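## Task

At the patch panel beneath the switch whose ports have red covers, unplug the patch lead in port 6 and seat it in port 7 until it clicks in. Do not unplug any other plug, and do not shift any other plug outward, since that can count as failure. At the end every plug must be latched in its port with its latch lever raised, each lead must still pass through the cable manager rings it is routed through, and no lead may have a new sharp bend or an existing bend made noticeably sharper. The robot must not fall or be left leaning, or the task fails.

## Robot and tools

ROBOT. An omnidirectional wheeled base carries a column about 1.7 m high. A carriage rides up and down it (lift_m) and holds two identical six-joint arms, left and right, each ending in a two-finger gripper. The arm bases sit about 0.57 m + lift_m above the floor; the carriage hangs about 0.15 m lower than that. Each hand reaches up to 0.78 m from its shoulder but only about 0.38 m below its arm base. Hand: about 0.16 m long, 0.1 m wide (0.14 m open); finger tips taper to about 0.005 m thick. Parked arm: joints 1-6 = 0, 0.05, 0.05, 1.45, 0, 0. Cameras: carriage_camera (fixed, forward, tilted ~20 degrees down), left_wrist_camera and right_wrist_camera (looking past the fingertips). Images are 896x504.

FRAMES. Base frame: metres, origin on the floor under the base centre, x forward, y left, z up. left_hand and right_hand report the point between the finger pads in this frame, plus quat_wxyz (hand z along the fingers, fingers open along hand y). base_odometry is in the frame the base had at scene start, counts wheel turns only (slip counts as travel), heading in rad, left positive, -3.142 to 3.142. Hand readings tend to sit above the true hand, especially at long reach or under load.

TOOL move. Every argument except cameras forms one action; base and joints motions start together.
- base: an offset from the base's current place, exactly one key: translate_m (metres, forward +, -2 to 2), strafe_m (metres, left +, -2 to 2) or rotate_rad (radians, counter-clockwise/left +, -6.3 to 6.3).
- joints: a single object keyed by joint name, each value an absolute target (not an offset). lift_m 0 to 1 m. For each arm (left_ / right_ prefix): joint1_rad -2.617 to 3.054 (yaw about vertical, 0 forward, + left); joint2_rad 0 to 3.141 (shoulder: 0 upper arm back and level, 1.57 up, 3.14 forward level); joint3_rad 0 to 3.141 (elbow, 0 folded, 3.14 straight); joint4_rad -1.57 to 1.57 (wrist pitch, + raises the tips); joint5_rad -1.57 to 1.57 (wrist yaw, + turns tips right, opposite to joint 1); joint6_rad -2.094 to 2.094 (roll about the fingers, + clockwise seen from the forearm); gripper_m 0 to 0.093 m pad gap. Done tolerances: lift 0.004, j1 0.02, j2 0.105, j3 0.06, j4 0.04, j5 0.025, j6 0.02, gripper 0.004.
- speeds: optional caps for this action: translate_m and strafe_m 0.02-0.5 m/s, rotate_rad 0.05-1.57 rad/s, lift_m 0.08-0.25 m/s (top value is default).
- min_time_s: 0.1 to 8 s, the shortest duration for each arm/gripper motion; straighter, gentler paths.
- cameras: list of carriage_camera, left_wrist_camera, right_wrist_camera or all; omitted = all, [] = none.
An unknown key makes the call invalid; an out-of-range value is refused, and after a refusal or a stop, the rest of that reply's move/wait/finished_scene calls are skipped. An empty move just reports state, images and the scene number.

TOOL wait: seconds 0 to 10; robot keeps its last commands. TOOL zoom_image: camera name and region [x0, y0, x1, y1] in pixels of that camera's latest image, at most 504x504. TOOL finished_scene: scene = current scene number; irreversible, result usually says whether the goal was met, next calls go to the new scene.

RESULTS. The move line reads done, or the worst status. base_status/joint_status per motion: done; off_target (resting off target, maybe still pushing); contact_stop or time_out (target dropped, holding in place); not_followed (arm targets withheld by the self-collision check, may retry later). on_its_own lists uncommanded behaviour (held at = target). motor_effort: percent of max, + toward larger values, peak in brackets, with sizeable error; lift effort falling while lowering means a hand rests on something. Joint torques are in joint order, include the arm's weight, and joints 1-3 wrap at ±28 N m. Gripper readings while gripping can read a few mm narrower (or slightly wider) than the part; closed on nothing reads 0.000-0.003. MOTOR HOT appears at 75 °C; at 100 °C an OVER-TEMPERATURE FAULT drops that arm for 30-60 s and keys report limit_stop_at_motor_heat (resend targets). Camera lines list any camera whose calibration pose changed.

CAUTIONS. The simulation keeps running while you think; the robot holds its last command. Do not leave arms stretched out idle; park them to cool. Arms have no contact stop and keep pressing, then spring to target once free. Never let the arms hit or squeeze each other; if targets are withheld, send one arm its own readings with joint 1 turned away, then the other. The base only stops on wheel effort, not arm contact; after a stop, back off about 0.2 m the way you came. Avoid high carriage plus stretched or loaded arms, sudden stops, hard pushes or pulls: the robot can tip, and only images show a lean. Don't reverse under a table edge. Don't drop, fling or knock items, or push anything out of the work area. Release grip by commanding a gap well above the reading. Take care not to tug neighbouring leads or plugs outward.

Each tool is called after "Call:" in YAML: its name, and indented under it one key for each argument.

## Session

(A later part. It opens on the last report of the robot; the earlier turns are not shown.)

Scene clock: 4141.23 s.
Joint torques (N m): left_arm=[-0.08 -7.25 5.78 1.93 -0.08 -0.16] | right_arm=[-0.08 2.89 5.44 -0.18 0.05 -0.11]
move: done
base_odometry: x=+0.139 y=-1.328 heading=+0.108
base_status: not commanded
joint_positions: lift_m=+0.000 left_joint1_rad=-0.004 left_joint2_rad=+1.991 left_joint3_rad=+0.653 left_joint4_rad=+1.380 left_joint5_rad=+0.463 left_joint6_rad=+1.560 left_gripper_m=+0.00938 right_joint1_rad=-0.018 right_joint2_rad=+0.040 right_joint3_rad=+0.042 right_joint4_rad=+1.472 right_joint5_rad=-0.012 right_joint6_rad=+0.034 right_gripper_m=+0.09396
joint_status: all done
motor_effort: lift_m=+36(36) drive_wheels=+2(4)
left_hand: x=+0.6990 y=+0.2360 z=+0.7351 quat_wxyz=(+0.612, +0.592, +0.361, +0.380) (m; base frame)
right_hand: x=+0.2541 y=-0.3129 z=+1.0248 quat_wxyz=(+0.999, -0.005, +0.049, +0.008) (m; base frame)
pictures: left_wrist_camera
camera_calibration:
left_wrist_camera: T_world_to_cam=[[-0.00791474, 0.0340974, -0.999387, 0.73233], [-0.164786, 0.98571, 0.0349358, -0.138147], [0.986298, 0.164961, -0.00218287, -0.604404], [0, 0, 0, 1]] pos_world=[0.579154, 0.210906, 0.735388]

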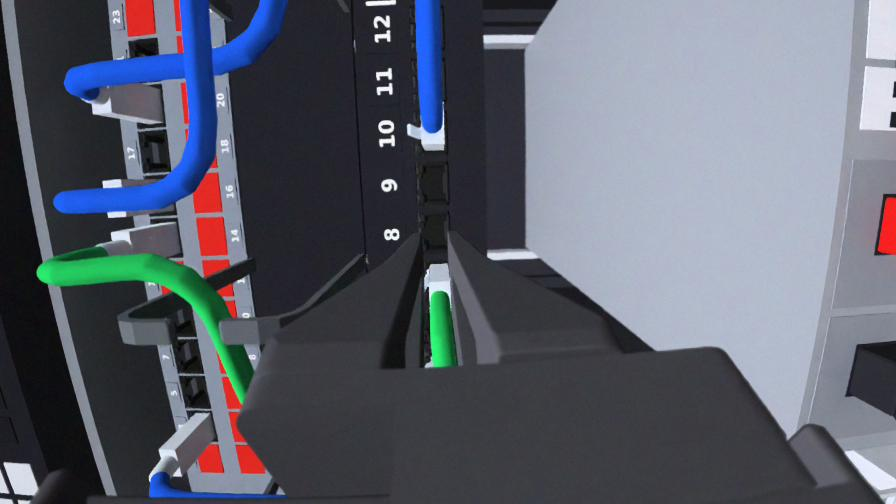

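Call:
move:
  joints: {"left_gripper_m": 0.0150}
  min_time_s: 3
  cameras: ["left_wrist_camera"]

Call:
zoom_image:
  camera: "left_wrist_camera"
  region: [402, 235, 472, 305]

Scene clock: 4149.53 s.
Joint torques (N m): left_arm=[-0.09 -7.3 5.83 1.91 -0.08 -0.16] | right_arm=[-0.14 2.85 5.52 -0.17 0.08 -0.18]
move: done
base_odometry: x=+0.139 y=-1.328 heading=+0.108
base_status: not commanded
joint_positions: lift_m=+0.000 left_joint1_rad=-0.004 left_joint2_rad=+1.991 left_joint3_rad=+0.653 left_joint4_rad=+1.381 left_joint5_rad=+0.463 left_joint6_rad=+1.560 left_gripper_m=+0.01485 right_joint1_rad=-0.018 right_joint2_rad=+0.040 right_joint3_rad=+0.042 right_joint4_rad=+1.472 right_joint5_rad=-0.012 right_joint6_rad=+0.034 right_gripper_m=+0.09396
joint_status: all done
motor_effort: lift_m=+36(36) drive_wheels=+2(4)
left_hand: x=+0.6990 y=+0.2360 z=+0.7352 quat_wxyz=(+0.612, +0.592, +0.361, +0.380) (m; base frame)
right_hand: x=+0.2541 y=-0.3129 z=+1.0248 quat_wxyz=(+0.999, -0.005, +0.049, +0.008) (m; base frame)
pictures: left_wrist_camera
camera_calibration:
left_wrist_camera: T_world_to_cam=[[-0.0075206, 0.0341642, -0.999388, 0.732089], [-0.1648, 0.985708, 0.0349367, -0.13814], [0.986298, 0.164962, -0.00178286, -0.604697], [0, 0, 0, 1]] pos_world=[0.579152, 0.210906, 0.735389]

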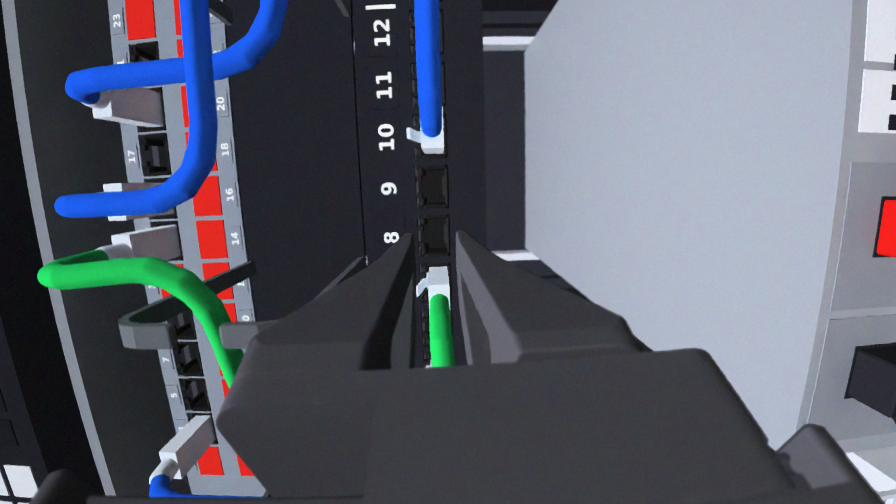

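Scaled by 7.200 from the camera's 896x504 image, which has a finer 1280x720 frame.

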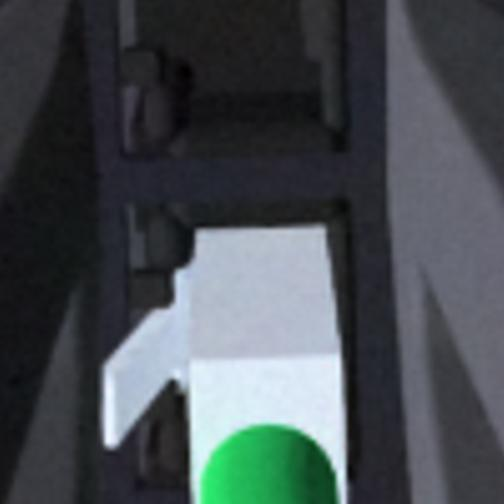

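Call:
move:
  joints: {"left_gripper_m": 0.0215}
  min_time_s: 2
  cameras: ["left_wrist_camera"]

Call:
zoom_image:
  camera: "left_wrist_camera"
  region: [402, 255, 472, 325]

Call:
zoom_image:
  camera: "left_wrist_camera"
  region: [402, 115, 452, 165]

Call:
zoom_image:
  camera: "left_wrist_camera"
  region: [190, 230, 330, 370]

Scene clock: 4166.17 s.
Joint torques (N m): left_arm=[-0.08 -7.28 5.83 1.92 -0.07 -0.17] | right_arm=[-0.21 2.96 5.35 -0.15 0 -0.1]
move: done
base_odometry: x=+0.139 y=-1.328 heading=+0.108
base_status: not commanded
joint_positions: lift_m=+0.000 left_joint1_rad=-0.004 left_joint2_rad=+1.991 left_joint3_rad=+0.653 left_joint4_rad=+1.381 left_joint5_rad=+0.463 left_joint6_rad=+1.560 left_gripper_m=+0.02134 right_joint1_rad=-0.018 right_joint2_rad=+0.040 right_joint3_rad=+0.042 right_joint4_rad=+1.472 right_joint5_rad=-0.012 right_joint6_rad=+0.034 right_gripper_m=+0.09396
joint_status: all done
motor_effort: lift_m=+36(36) drive_wheels=+2(4)
left_hand: x=+0.6990 y=+0.2360 z=+0.7352 quat_wxyz=(+0.612, +0.592, +0.361, +0.380) (m; base frame)
right_hand: x=+0.2541 y=-0.3129 z=+1.0248 quat_wxyz=(+0.999, -0.005, +0.049, +0.008) (m; base frame)
pictures: left_wrist_camera
camera_calibration:
left_wrist_camera: T_world_to_cam=[[-0.0075206, 0.0341642, -0.999388, 0.732089], [-0.1648, 0.985708, 0.0349367, -0.13814], [0.986298, 0.164962, -0.00178286, -0.604697], [0, 0, 0, 1]] pos_world=[0.579152, 0.210906, 0.735389]

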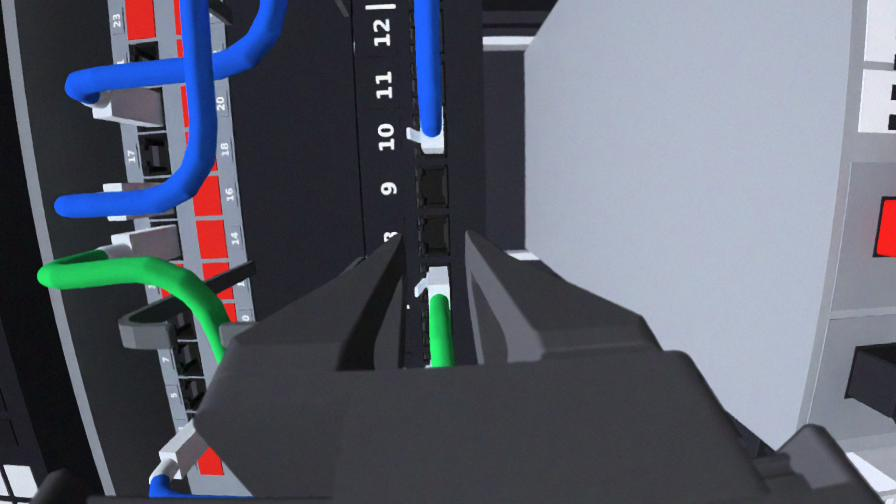

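Scaled by 7.200 from the camera's 896x504 image, which has a finer 1280x720 frame.

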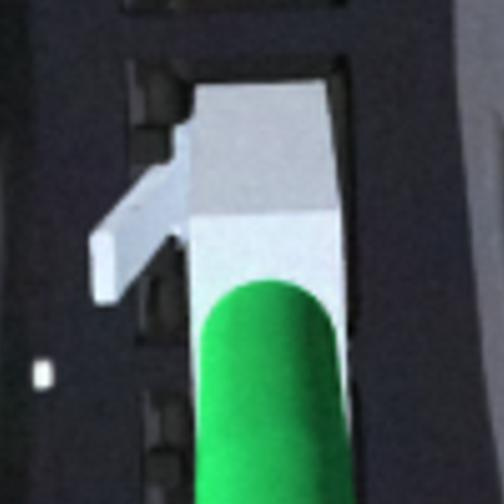

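Scaled by 10.080 from the camera's 896x504 image, which has a finer 1280x720 frame.

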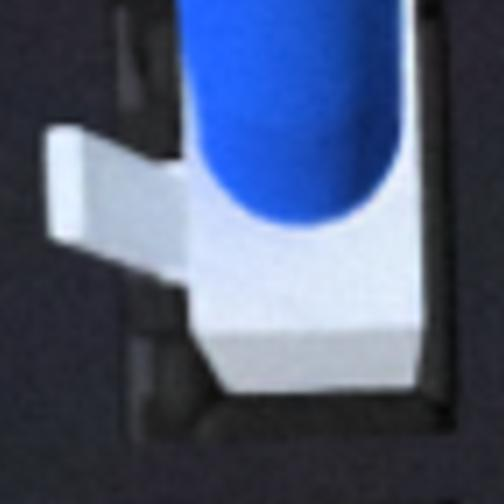

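Scaled by 3.600 from the camera's 896x504 image, which has a finer 1280x720 frame.

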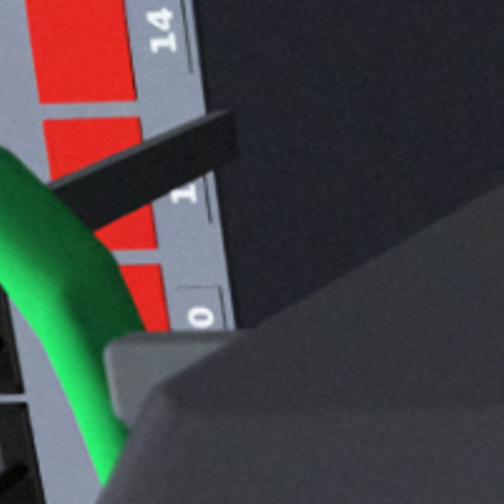

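Call:
zoom_image:
  camera: "left_wrist_camera"
  region: [412, 260, 462, 310]

Call:
zoom_image:
  camera: "left_wrist_camera"
  region: [405, 160, 455, 210]

Call:
zoom_image:
  camera: "left_wrist_camera"
  region: [405, 205, 455, 255]

Scaled by 10.080 from the camera's 896x504 image, which has a finer 1280x720 frame.

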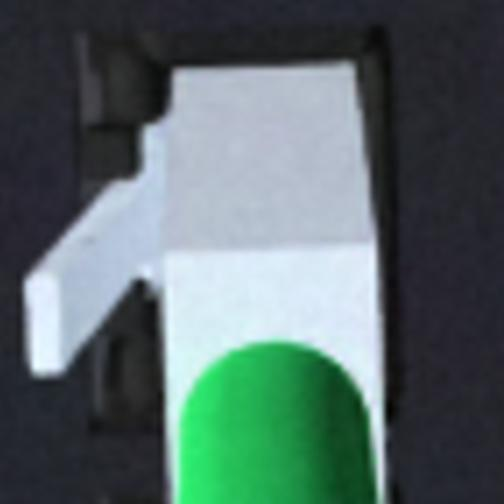

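Scaled by 10.080 from the camera's 896x504 image, which has a finer 1280x720 frame.

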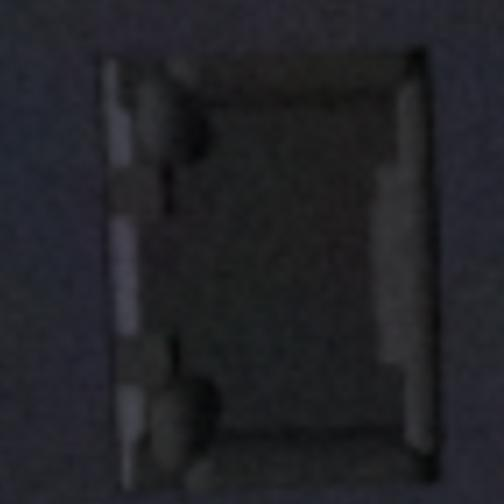

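Scaled by 10.080 from the camera's 896x504 image, which has a finer 1280x720 frame.

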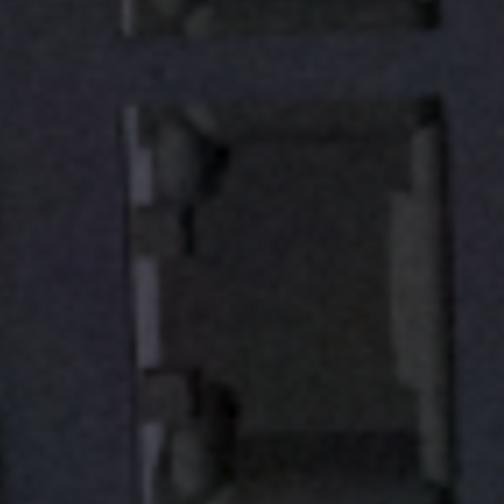

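Call:
move:
  base: {"translate_m": -0.03}
  speeds: {"translate_m": 0.03}
  cameras: ["left_wrist_camera"]

Call:
zoom_image:
  camera: "left_wrist_camera"
  region: [402, 230, 502, 330]

Scene clock: 4286.33 s.
Joint torques (N m): left_arm=[-0.14 -7.35 5.83 1.91 -0.08 -0.16] | right_arm=[-0.24 2.96 5.38 -0.21 0.03 -0.13]
move: done
base_odometry: x=+0.109 y=-1.331 heading=+0.109
base_status: done
joint_positions: lift_m=+0.000 left_joint1_rad=-0.004 left_joint2_rad=+1.991 left_joint3_rad=+0.653 left_joint4_rad=+1.381 left_joint5_rad=+0.463 left_joint6_rad=+1.560 left_gripper_m=+0.02134 right_joint1_rad=-0.018 right_joint2_rad=+0.040 right_joint3_rad=+0.042 right_joint4_rad=+1.472 right_joint5_rad=-0.012 right_joint6_rad=+0.034 right_gripper_m=+0.09396
joint_status: not commanded
motor_effort: lift_m=+36(36) drive_wheels=+7(8)
left_hand: x=+0.6990 y=+0.2360 z=+0.7352 quat_wxyz=(+0.612, +0.592, +0.361, +0.380) (m; base frame)
right_hand: x=+0.2541 y=-0.3129 z=+1.0248 quat_wxyz=(+0.999, -0.005, +0.049, +0.008) (m; base frame)
pictures: left_wrist_camera
camera_calibration:
left_wrist_camera: T_world_to_cam=[[-0.0075206, 0.0341642, -0.999388, 0.732089], [-0.1648, 0.985708, 0.0349367, -0.13814], [0.986298, 0.164962, -0.00178286, -0.604697], [0, 0, 0, 1]] pos_world=[0.579152, 0.210906, 0.735389]

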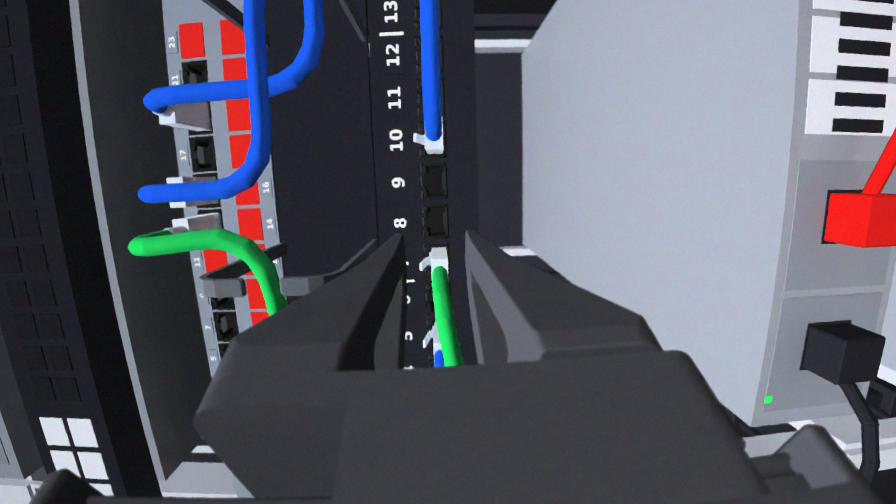

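Scaled by 5.040 from the camera's 896x504 image, which has a finer 1280x720 frame.

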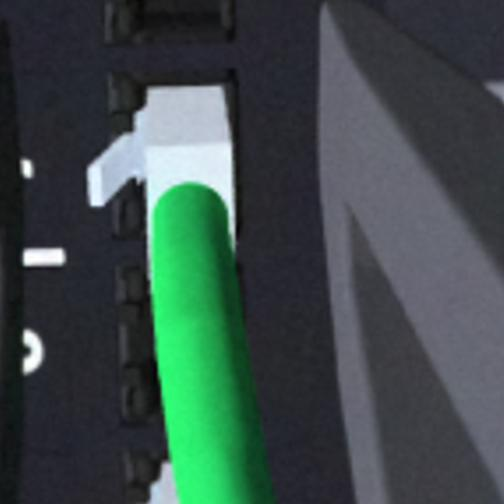

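Call:
move:
  base: {"translate_m": -0.06}
  speeds: {"translate_m": 0.04}
  cameras: ["left_wrist_camera", "carriage_camera"]

Call:
zoom_image:
  camera: "left_wrist_camera"
  region: [395, 130, 495, 230]

Call:
zoom_image:
  camera: "left_wrist_camera"
  region: [395, 220, 495, 320]

Scene clock: 4294.77 s.
Joint torques (N m): left_arm=[-0.06 -7.32 5.83 1.93 -0.06 -0.17] | right_arm=[-0.31 3.04 5.34 -0.18 0.04 -0.11]
move: done
base_odometry: x=+0.050 y=-1.337 heading=+0.108
base_status: done
joint_positions: lift_m=+0.000 left_joint1_rad=-0.004 left_joint2_rad=+1.991 left_joint3_rad=+0.653 left_joint4_rad=+1.379 left_joint5_rad=+0.463 left_joint6_rad=+1.560 left_gripper_m=+0.02134 right_joint1_rad=-0.018 right_joint2_rad=+0.040 right_joint3_rad=+0.042 right_joint4_rad=+1.472 right_joint5_rad=-0.012 right_joint6_rad=+0.034 right_gripper_m=+0.09396
joint_status: not commanded
motor_effort: lift_m=+36(36) drive_wheels=+7(12)
left_hand: x=+0.6990 y=+0.2361 z=+0.7348 quat_wxyz=(+0.612, +0.592, +0.362, +0.380) (m; base frame)
right_hand: x=+0.2542 y=-0.3129 z=+1.0247 quat_wxyz=(+0.999, -0.005, +0.049, +0.008) (m; base frame)
pictures: carriage_camera, left_wrist_camera
camera_calibration:
carriage_camera: T_world_to_cam=[[-0.031539, -0.999314, -0.0194245, 0.0223506], [-0.335851, 0.0288998, -0.941472, 1.00833], [0.941387, -0.0231694, -0.336532, 0.195735], [0, 0, 0, 1]] pos_world=[0.155091, -0.00227023, 1.01562]
left_wrist_camera: T_world_to_cam=[[-0.00904556, 0.034108, -0.999377, 0.732875], [-0.165135, 0.985645, 0.035134, -0.138056], [0.986229, 0.16535, -0.00328328, -0.603742], [0, 0, 0, 1]] pos_world=[0.579259, 0.210907, 0.735287]

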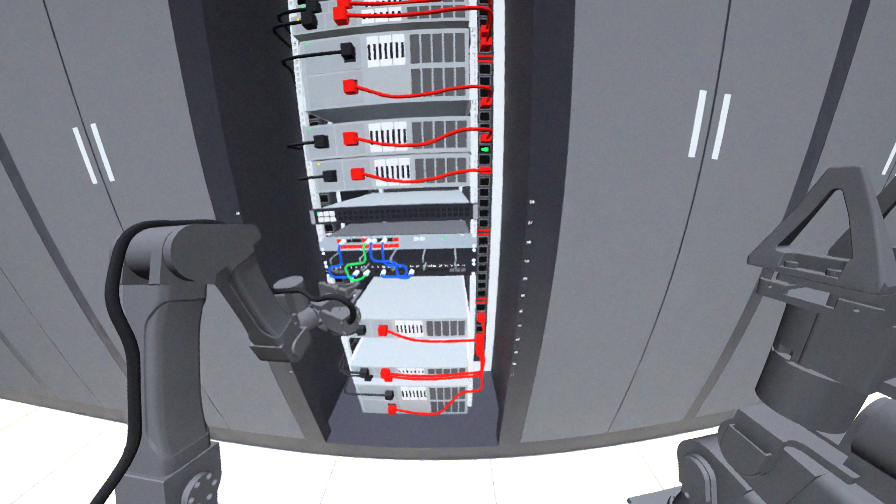

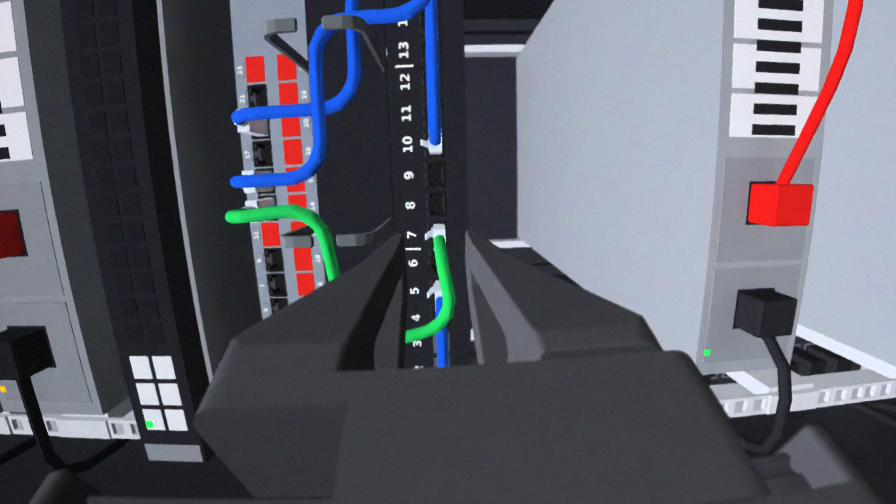

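Scaled by 5.040 from the camera's 896x504 image, which has a finer 1280x720 frame.

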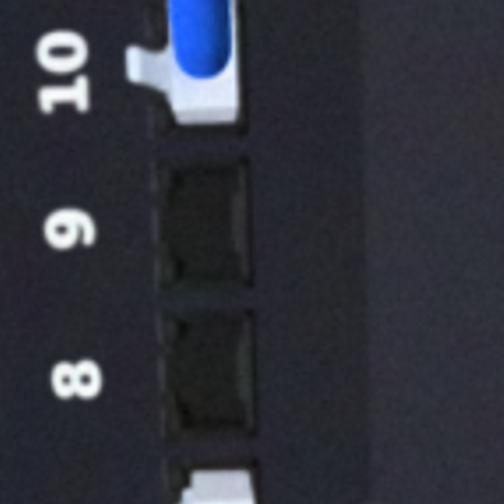

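Scaled by 5.040 from the camera's 896x504 image, which has a finer 1280x720 frame.

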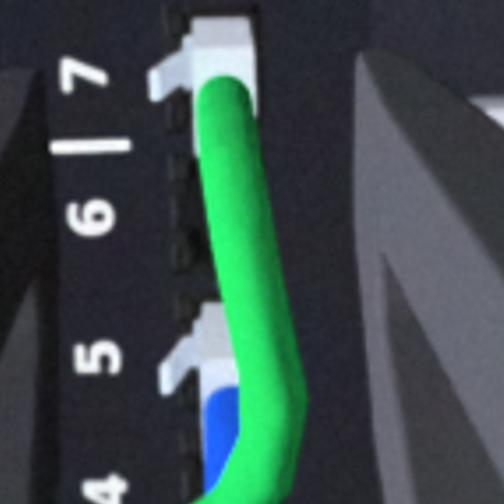

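Call:
move:
  base: {"translate_m": -0.05}
  speeds: {"translate_m": 0.06}
  cameras: []

Call:
move:
  base: {"strafe_m": -0.17}
  speeds: {"strafe_m": 0.08}
  joints: {"left_joint5_rad": 0.0}
  min_time_s: 2.5
  cameras: ["left_wrist_camera"]

Scene clock: 4327.37 s.
Joint torques (N m): left_arm=[-0.12 -7.28 5.75 1.92 -0.08 -0.16] | right_arm=[-0.13 3.02 5.35 -0.17 0.01 -0.11]
move: done
base_odometry: x=+0.000 y=-1.343 heading=+0.108
base_status: done
joint_positions: lift_m=+0.000 left_joint1_rad=-0.004 left_joint2_rad=+1.991 left_joint3_rad=+0.653 left_joint4_rad=+1.379 left_joint5_rad=+0.463 left_joint6_rad=+1.560 left_gripper_m=+0.02134 right_joint1_rad=-0.018 right_joint2_rad=+0.040 right_joint3_rad=+0.042 right_joint4_rad=+1.472 right_joint5_rad=-0.012 right_joint6_rad=+0.034 right_gripper_m=+0.09396
joint_status: not commanded
motor_effort: lift_m=+36(36) drive_wheels=+2(14)
left_hand: x=+0.6991 y=+0.2361 z=+0.7348 quat_wxyz=(+0.612, +0.592, +0.362, +0.380) (m; base frame)
right_hand: x=+0.2542 y=-0.3129 z=+1.0247 quat_wxyz=(+0.999, -0.005, +0.049, +0.008) (m; base frame)
pictures: none
No camera images: "cameras" was empty.

Scene clock: 4330.20 s.
Joint torques (N m): left_arm=[-0.1 -7.35 5.89 2.04 -0.13 -0.15] | right_arm=[-0.18 2.82 5.33 -0.16 0.01 -0.14]
move: done
base_odometry: x=+0.018 y=-1.512 heading=+0.108
base_status: done
joint_positions: lift_m=+0.000 left_joint1_rad=-0.004 left_joint2_rad=+1.991 left_joint3_rad=+0.653 left_joint4_rad=+1.379 left_joint5_rad=+0.010 left_joint6_rad=+1.560 left_gripper_m=+0.02135 right_joint1_rad=-0.018 right_joint2_rad=+0.040 right_joint3_rad=+0.042 right_joint4_rad=+1.472 right_joint5_rad=-0.012 right_joint6_rad=+0.034 right_gripper_m=+0.09396
joint_status: all done
motor_effort: lift_m=+36(36) drive_wheels=-2(7)
left_hand: x=+0.7174 y=+0.3110 z=+0.7355 quat_wxyz=(+0.516, +0.491, +0.489, +0.504) (m; base frame)
right_hand: x=+0.2542 y=-0.3129 z=+1.0247 quat_wxyz=(+0.999, -0.005, +0.049, +0.008) (m; base frame)
pictures: left_wrist_camera
camera_calibration:
left_wrist_camera: T_world_to_cam=[[-0.0194287, 0.00878579, -0.999773, 0.746716], [-0.579199, 0.814978, 0.0184175, 0.153506], [0.814954, 0.579425, -0.0107452, -0.634608], [0, 0, 0, 1]] pos_world=[0.620595, 0.236044, 0.7369]

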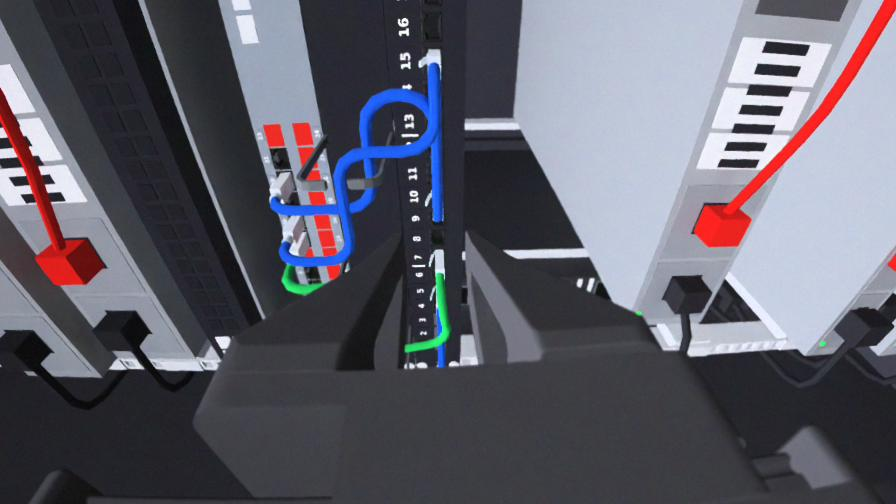

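Call:
zoom_image:
  camera: "left_wrist_camera"
  region: [400, 180, 470, 250]

Call:
zoom_image:
  camera: "left_wrist_camera"
  region: [400, 245, 470, 315]

Call:
zoom_image:
  camera: "left_wrist_camera"
  region: [390, 20, 460, 90]

Scaled by 7.200 from the camera's 896x504 image, which has a finer 1280x720 frame.

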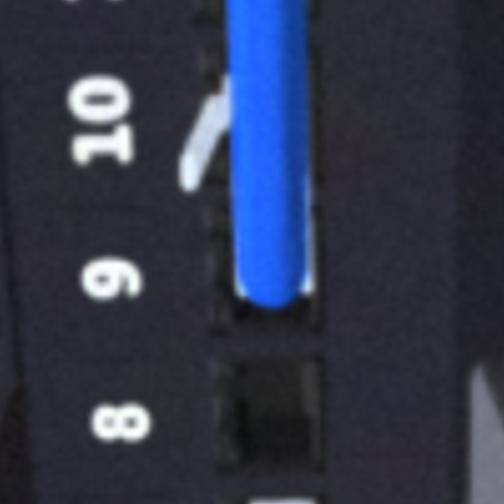

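Scaled by 7.200 from the camera's 896x504 image, which has a finer 1280x720 frame.

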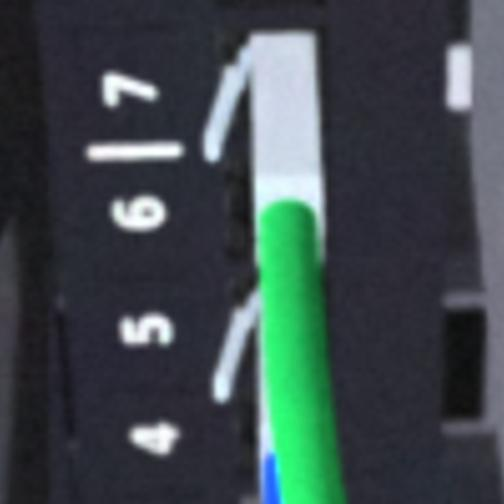

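Scaled by 7.200 from the camera's 896x504 image, which has a finer 1280x720 frame.

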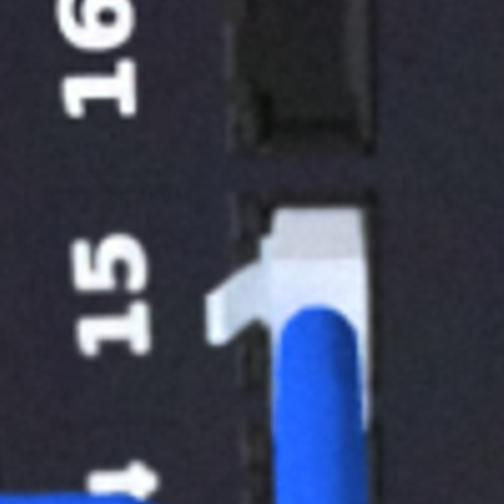

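Call:
move:
  base: {"translate_m": -0.1}
  speeds: {"translate_m": 0.1}
  cameras: ["left_wrist_camera", "carriage_camera"]

Call:
zoom_image:
  camera: "left_wrist_camera"
  region: [300, 140, 460, 300]

Call:
zoom_image:
  camera: "carriage_camera"
  region: [310, 200, 450, 320]

Scene clock: 4420.23 s.
Joint torques (N m): left_arm=[-0.13 -7.39 5.89 2.08 -0.14 -0.17] | right_arm=[-0.16 3.02 5.49 -0.19 0.01 -0.14]
move: done
base_odometry: x=-0.081 y=-1.523 heading=+0.107
base_status: done
joint_positions: lift_m=+0.000 left_joint1_rad=-0.004 left_joint2_rad=+1.991 left_joint3_rad=+0.653 left_joint4_rad=+1.377 left_joint5_rad=+0.009 left_joint6_rad=+1.560 left_gripper_m=+0.02135 right_joint1_rad=-0.018 right_joint2_rad=+0.040 right_joint3_rad=+0.042 right_joint4_rad=+1.472 right_joint5_rad=-0.012 right_joint6_rad=+0.034 right_gripper_m=+0.09396
joint_status: not commanded
motor_effort: lift_m=+36(36) drive_wheels=-2(9)
left_hand: x=+0.7174 y=+0.3112 z=+0.7351 quat_wxyz=(+0.516, +0.491, +0.490, +0.504) (m; base frame)
right_hand: x=+0.2542 y=-0.3129 z=+1.0247 quat_wxyz=(+0.999, -0.005, +0.049, +0.008) (m; base frame)
pictures: carriage_camera, left_wrist_camera
camera_calibration:
carriage_camera: T_world_to_cam=[[-0.031539, -0.999314, -0.0194245, 0.0223506], [-0.335851, 0.0288998, -0.941472, 1.00833], [0.941387, -0.0231694, -0.336532, 0.195735], [0, 0, 0, 1]] pos_world=[0.155091, -0.00227023, 1.01562]
left_wrist_camera: T_world_to_cam=[[-0.0208788, 0.00871684, -0.999744, 0.74741], [-0.580047, 0.814356, 0.0192142, 0.153574], [0.814315, 0.5803, -0.0119466, -0.633681], [0, 0, 0, 1]] pos_world=[0.620701, 0.236145, 0.736697]

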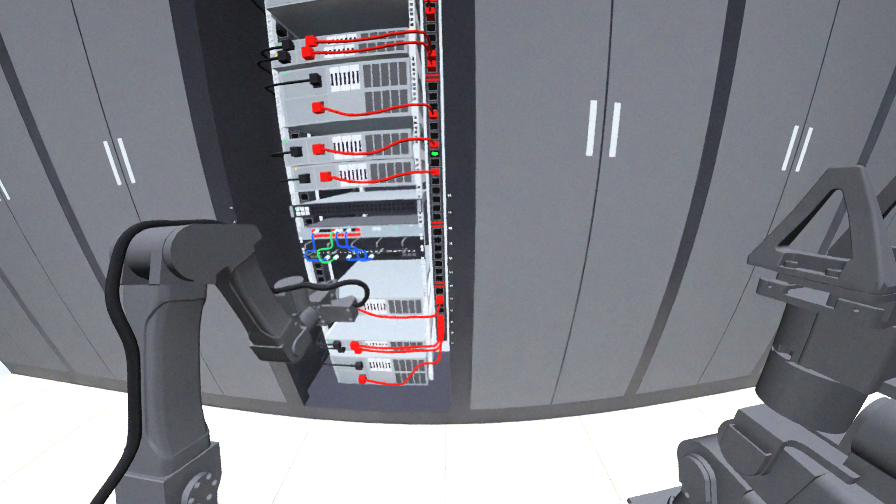

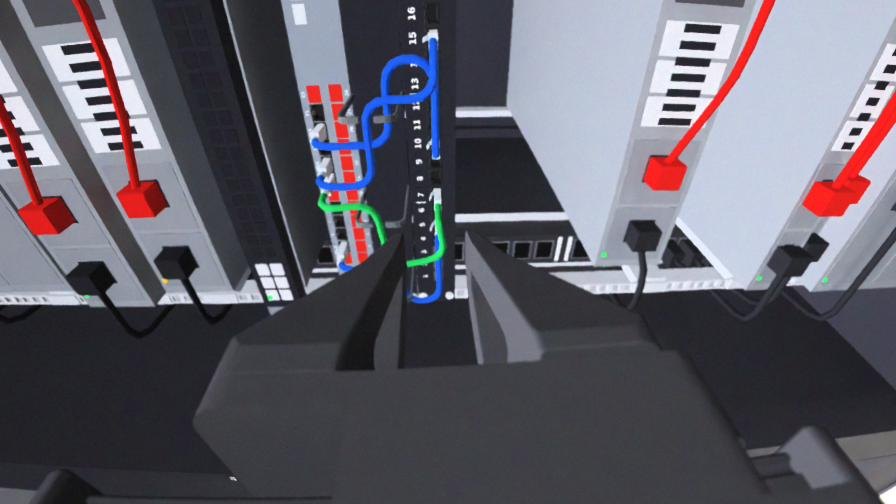

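Scaled by 3.150 from the camera's 896x504 image, which has a finer 1280x720 frame.

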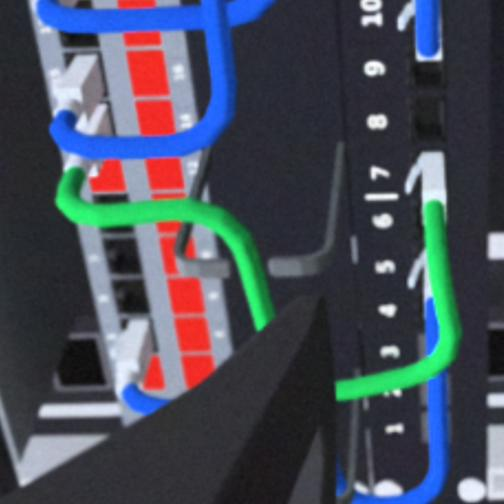

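Scaled by 3.600 from the camera's 896x504 image, which has a finer 1280x720 frame.

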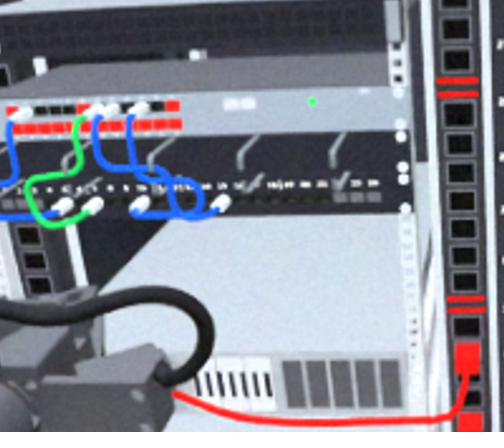

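Call:
move:
  base: {"strafe_m": -0.14}
  speeds: {"strafe_m": 0.1}
  joints: {"left_joint5_rad": -0.40, "left_gripper_m": 0.09}
  min_time_s: 1.5
  cameras: ["left_wrist_camera"]

Call:
zoom_image:
  camera: "left_wrist_camera"
  region: [320, 150, 480, 310]

Scene clock: 4500.00 s.
Joint torques (N m): left_arm=[-0.03 -7.31 5.9 2.05 -0.14 -0.16] | right_arm=[-0.25 3.03 5.23 -0.13 0.04 -0.12]
move: done
base_odometry: x=-0.067 y=-1.663 heading=+0.107
base_status: done
joint_positions: lift_m=+0.000 left_joint1_rad=-0.003 left_joint2_rad=+1.991 left_joint3_rad=+0.653 left_joint4_rad=+1.377 left_joint5_rad=-0.390 left_joint6_rad=+1.560 left_gripper_m=+0.08985 right_joint1_rad=-0.018 right_joint2_rad=+0.040 right_joint3_rad=+0.042 right_joint4_rad=+1.472 right_joint5_rad=-0.013 right_joint6_rad=+0.034 right_gripper_m=+0.09396
joint_status: all done
motor_effort: lift_m=+36(36) drive_wheels=-1(8)
left_hand: x=+0.7048 y=+0.3783 z=+0.7345 quat_wxyz=(+0.409, +0.380, +0.581, +0.592) (m; base frame)
right_hand: x=+0.2542 y=-0.3129 z=+1.0247 quat_wxyz=(+0.999, -0.005, +0.049, +0.008) (m; base frame)
pictures: left_wrist_camera
camera_calibration:
left_wrist_camera: T_world_to_cam=[[-0.0199981, -0.0152997, -0.999683, 0.754314], [-0.850972, 0.525134, 0.00898624, 0.399423], [0.52483, 0.850882, -0.0235213, -0.552216], [0, 0, 0, 1]] pos_world=[0.644802, 0.271661, 0.737496]

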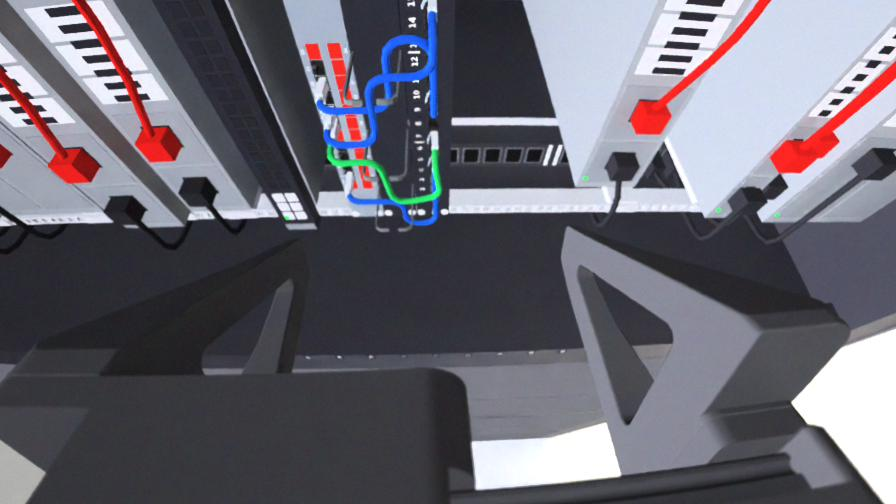

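Scaled by 3.150 from the camera's 896x504 image, which has a finer 1280x720 frame.

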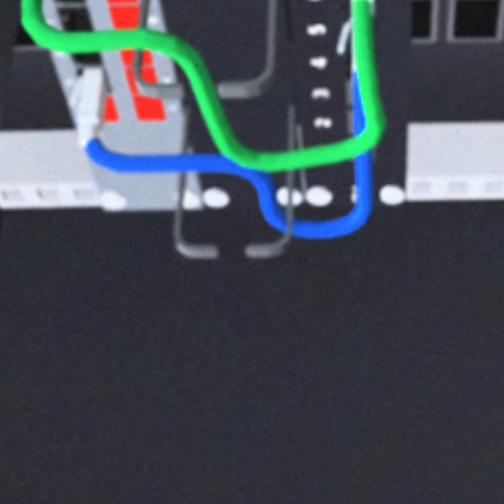

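Call:
move:
  cameras: ["all"]

Scene clock: 4514.17 s.
Joint torques (N m): left_arm=[-0.12 -7.28 5.9 2.05 -0.13 -0.16] | right_arm=[-0.13 2.85 5.33 -0.2 0.04 -0.13]
base_odometry: x=-0.067 y=-1.663 heading=+0.107
base_status: done
joint_positions: lift_m=+0.000 left_joint1_rad=-0.003 left_joint2_rad=+1.991 left_joint3_rad=+0.653 left_joint4_rad=+1.377 left_joint5_rad=-0.390 left_joint6_rad=+1.560 left_gripper_m=+0.08985 right_joint1_rad=-0.018 right_joint2_rad=+0.040 right_joint3_rad=+0.042 right_joint4_rad=+1.472 right_joint5_rad=-0.013 right_joint6_rad=+0.034 right_gripper_m=+0.09396
joint_status: all done
motor_effort: lift_m=+36(36) drive_wheels=-3(8)
left_hand: x=+0.7047 y=+0.3784 z=+0.7345 quat_wxyz=(+0.409, +0.380, +0.581, +0.592) (m; base frame)
right_hand: x=+0.2542 y=-0.3129 z=+1.0247 quat_wxyz=(+0.999, -0.005, +0.049, +0.008) (m; base frame)
pictures: carriage_camera, left_wrist_camera, right_wrist_camera
camera_calibration:
carriage_camera: T_world_to_cam=[[-0.031539, -0.999314, -0.0194245, 0.0223506], [-0.335851, 0.0288998, -0.941472, 1.00833], [0.941387, -0.0231694, -0.336532, 0.195735], [0, 0, 0, 1]] pos_world=[0.155091, -0.00227023, 1.01562]
left_wrist_camera: T_world_to_cam=[[-0.0199875, -0.0153154, -0.999683, 0.754311], [-0.851395, 0.524448, 0.00898795, 0.39988], [0.524144, 0.851305, -0.0235218, -0.551889], [0, 0, 0, 1]] pos_world=[0.644802, 0.271662, 0.737496]
right_wrist_camera: T_world_to_cam=[[0.0144632, -0.999845, -0.0100041, -0.309388], [0.772679, 0.0175263, -0.634555, 0.468298], [0.634632, 0.00144777, 0.772813, -0.826468], [0, 0, 0, 1]] pos_world=[0.167134, -0.316352, 0.932771]

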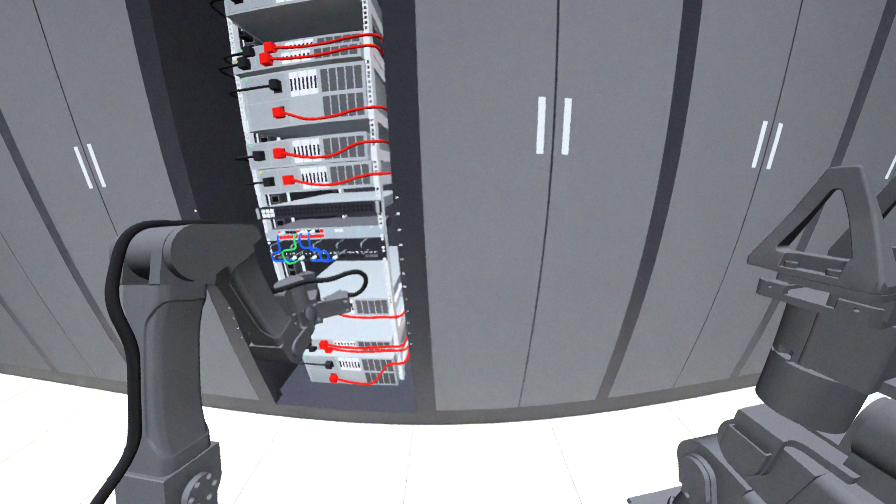

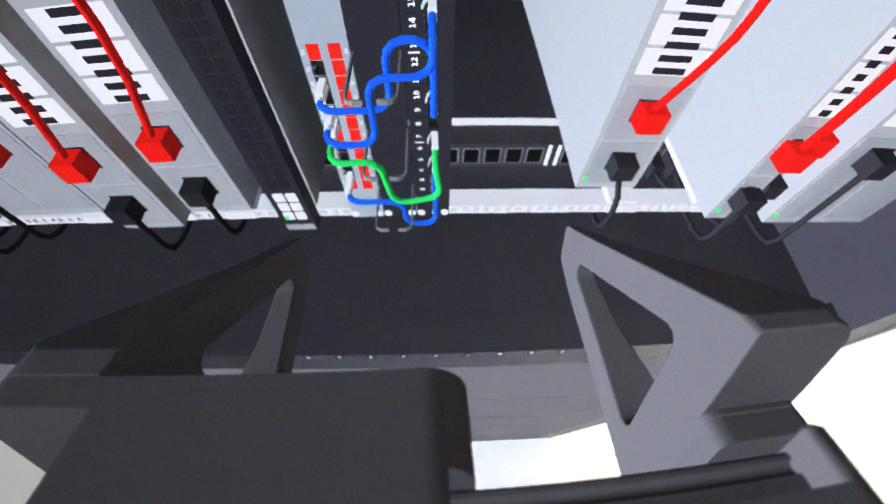

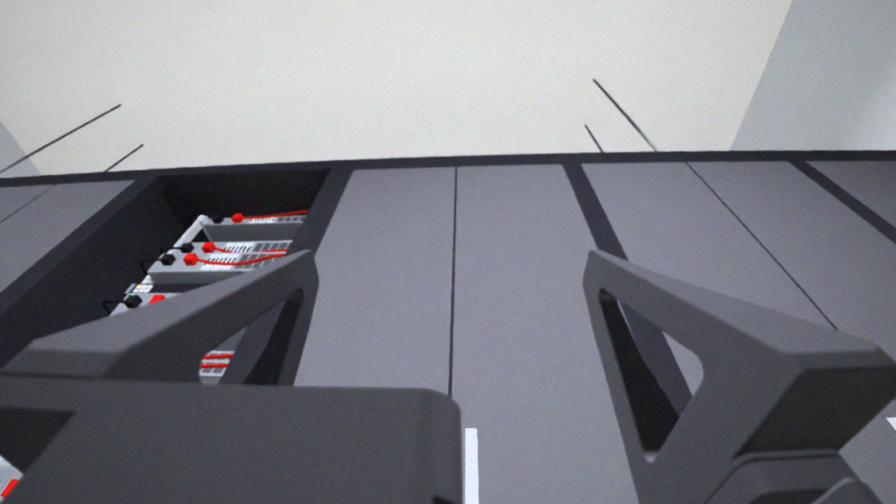

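Call:
zoom_image:
  camera: "left_wrist_camera"
  region: [310, 120, 450, 240]

Call:
zoom_image:
  camera: "left_wrist_camera"
  region: [360, 150, 440, 220]

Scaled by 3.600 from the camera's 896x504 image, which has a finer 1280x720 frame.

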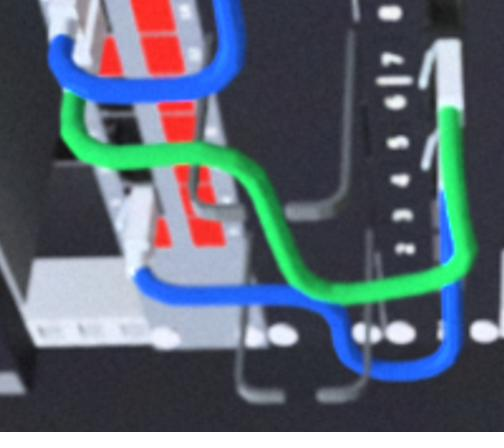

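Scaled by 6.300 from the camera's 896x504 image, which has a finer 1280x720 frame.

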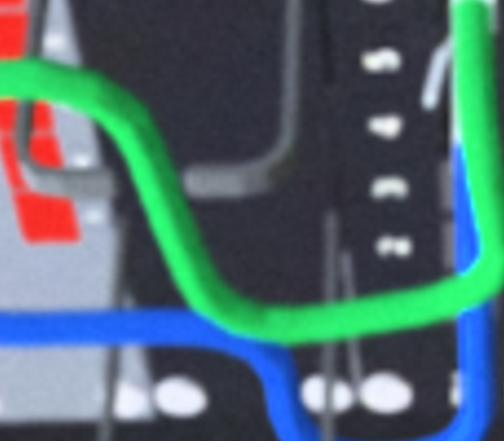

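Call:
move:
  base: {"strafe_m": 0.2}
  joints: {"lift_m": 0.15, "left_joint5_rad": 0.1, "left_joint6_rad": 0.0}
  speeds: {"strafe_m": 0.2}
  min_time_s: 1.5
  cameras: ["left_wrist_camera"]

Scene clock: 4731.90 s.
Joint torques (N m): left_arm=[-0.06 -7.38 5.91 2.02 0.1 -0.28] | right_arm=[-0.32 3.07 5.41 -0.2 0.04 -0.15]
move: done
base_odometry: x=-0.089 y=-1.464 heading=+0.108
base_status: done
joint_positions: lift_m=+0.150 left_joint1_rad=-0.004 left_joint2_rad=+1.991 left_joint3_rad=+0.653 left_joint4_rad=+1.379 left_joint5_rad=+0.090 left_joint6_rad=+0.014 left_gripper_m=+0.08985 right_joint1_rad=-0.018 right_joint2_rad=+0.040 right_joint3_rad=+0.041 right_joint4_rad=+1.472 right_joint5_rad=-0.012 right_joint6_rad=+0.034 right_gripper_m=+0.09396
joint_status: all done
motor_effort: lift_m=+43(54) drive_wheels=-1(9)
left_hand: x=+0.7166 y=+0.2970 z=+0.8851 quat_wxyz=(+0.721, +0.039, +0.691, -0.028) (m; base frame)
right_hand: x=+0.2543 y=-0.3129 z=+1.1741 quat_wxyz=(+0.999, -0.005, +0.049, +0.008) (m; base frame)
pictures: left_wrist_camera
camera_calibration:
left_wrist_camera: T_world_to_cam=[[-0.152311, -0.987567, -0.0388962, 0.437074], [-0.547205, 0.117037, -0.828776, 1.09594], [0.823024, -0.104947, -0.558227, 0.0577512], [0, 0, 0, 1]] pos_world=[0.618743, 0.309436, 0.957525]

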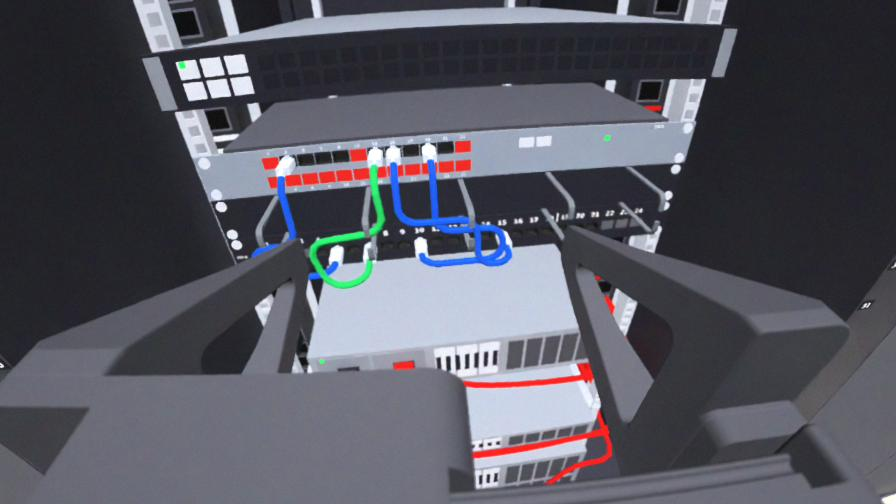

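Call:
zoom_image:
  camera: "left_wrist_camera"
  region: [290, 140, 450, 300]

Call:
zoom_image:
  camera: "left_wrist_camera"
  region: [330, 180, 410, 260]

Scaled by 3.150 from the camera's 896x504 image, which has a finer 1280x720 frame.

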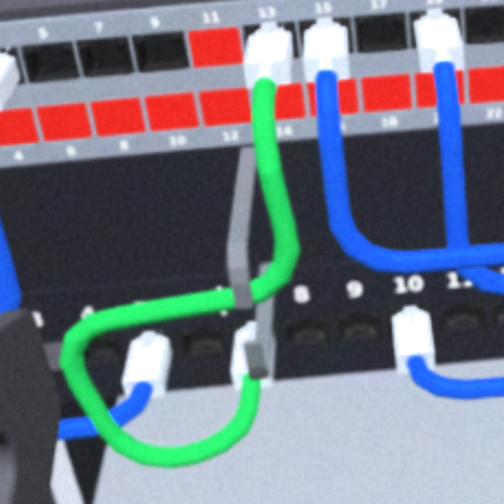

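Scaled by 6.300 from the camera's 896x504 image, which has a finer 1280x720 frame.

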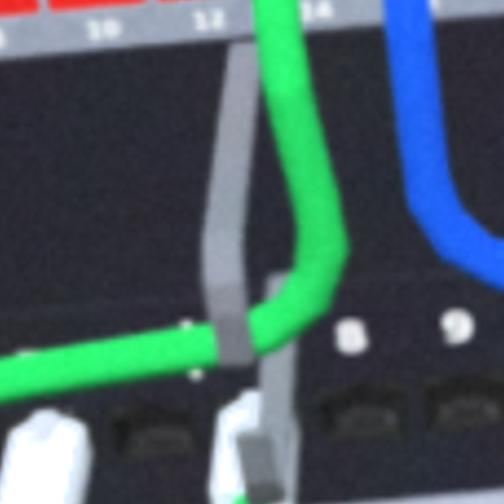

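Call:
zoom_image:
  camera: "left_wrist_camera"
  region: [300, 215, 385, 295]

Call:
zoom_image:
  camera: "left_wrist_camera"
  region: [450, 200, 530, 280]

Scaled by 5.929 from the camera's 896x504 image, which has a finer 1280x720 frame.

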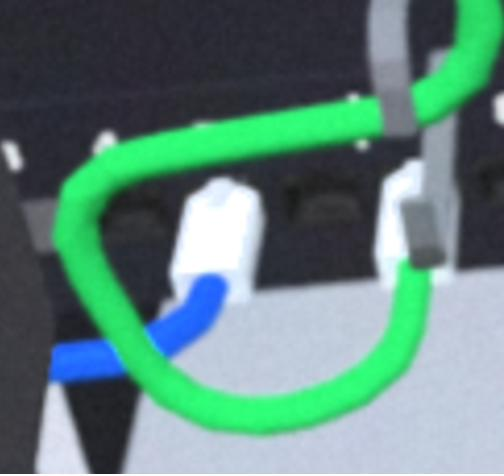

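Scaled by 6.300 from the camera's 896x504 image, which has a finer 1280x720 frame.

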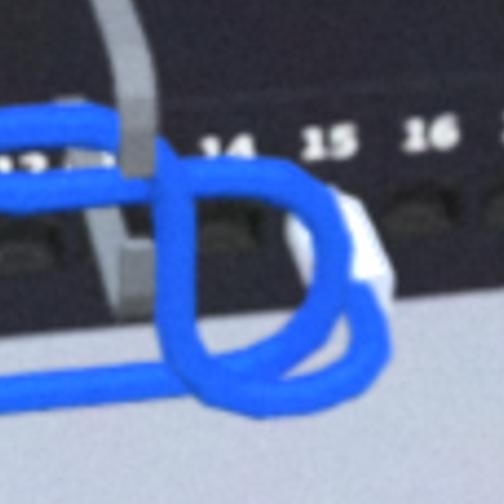

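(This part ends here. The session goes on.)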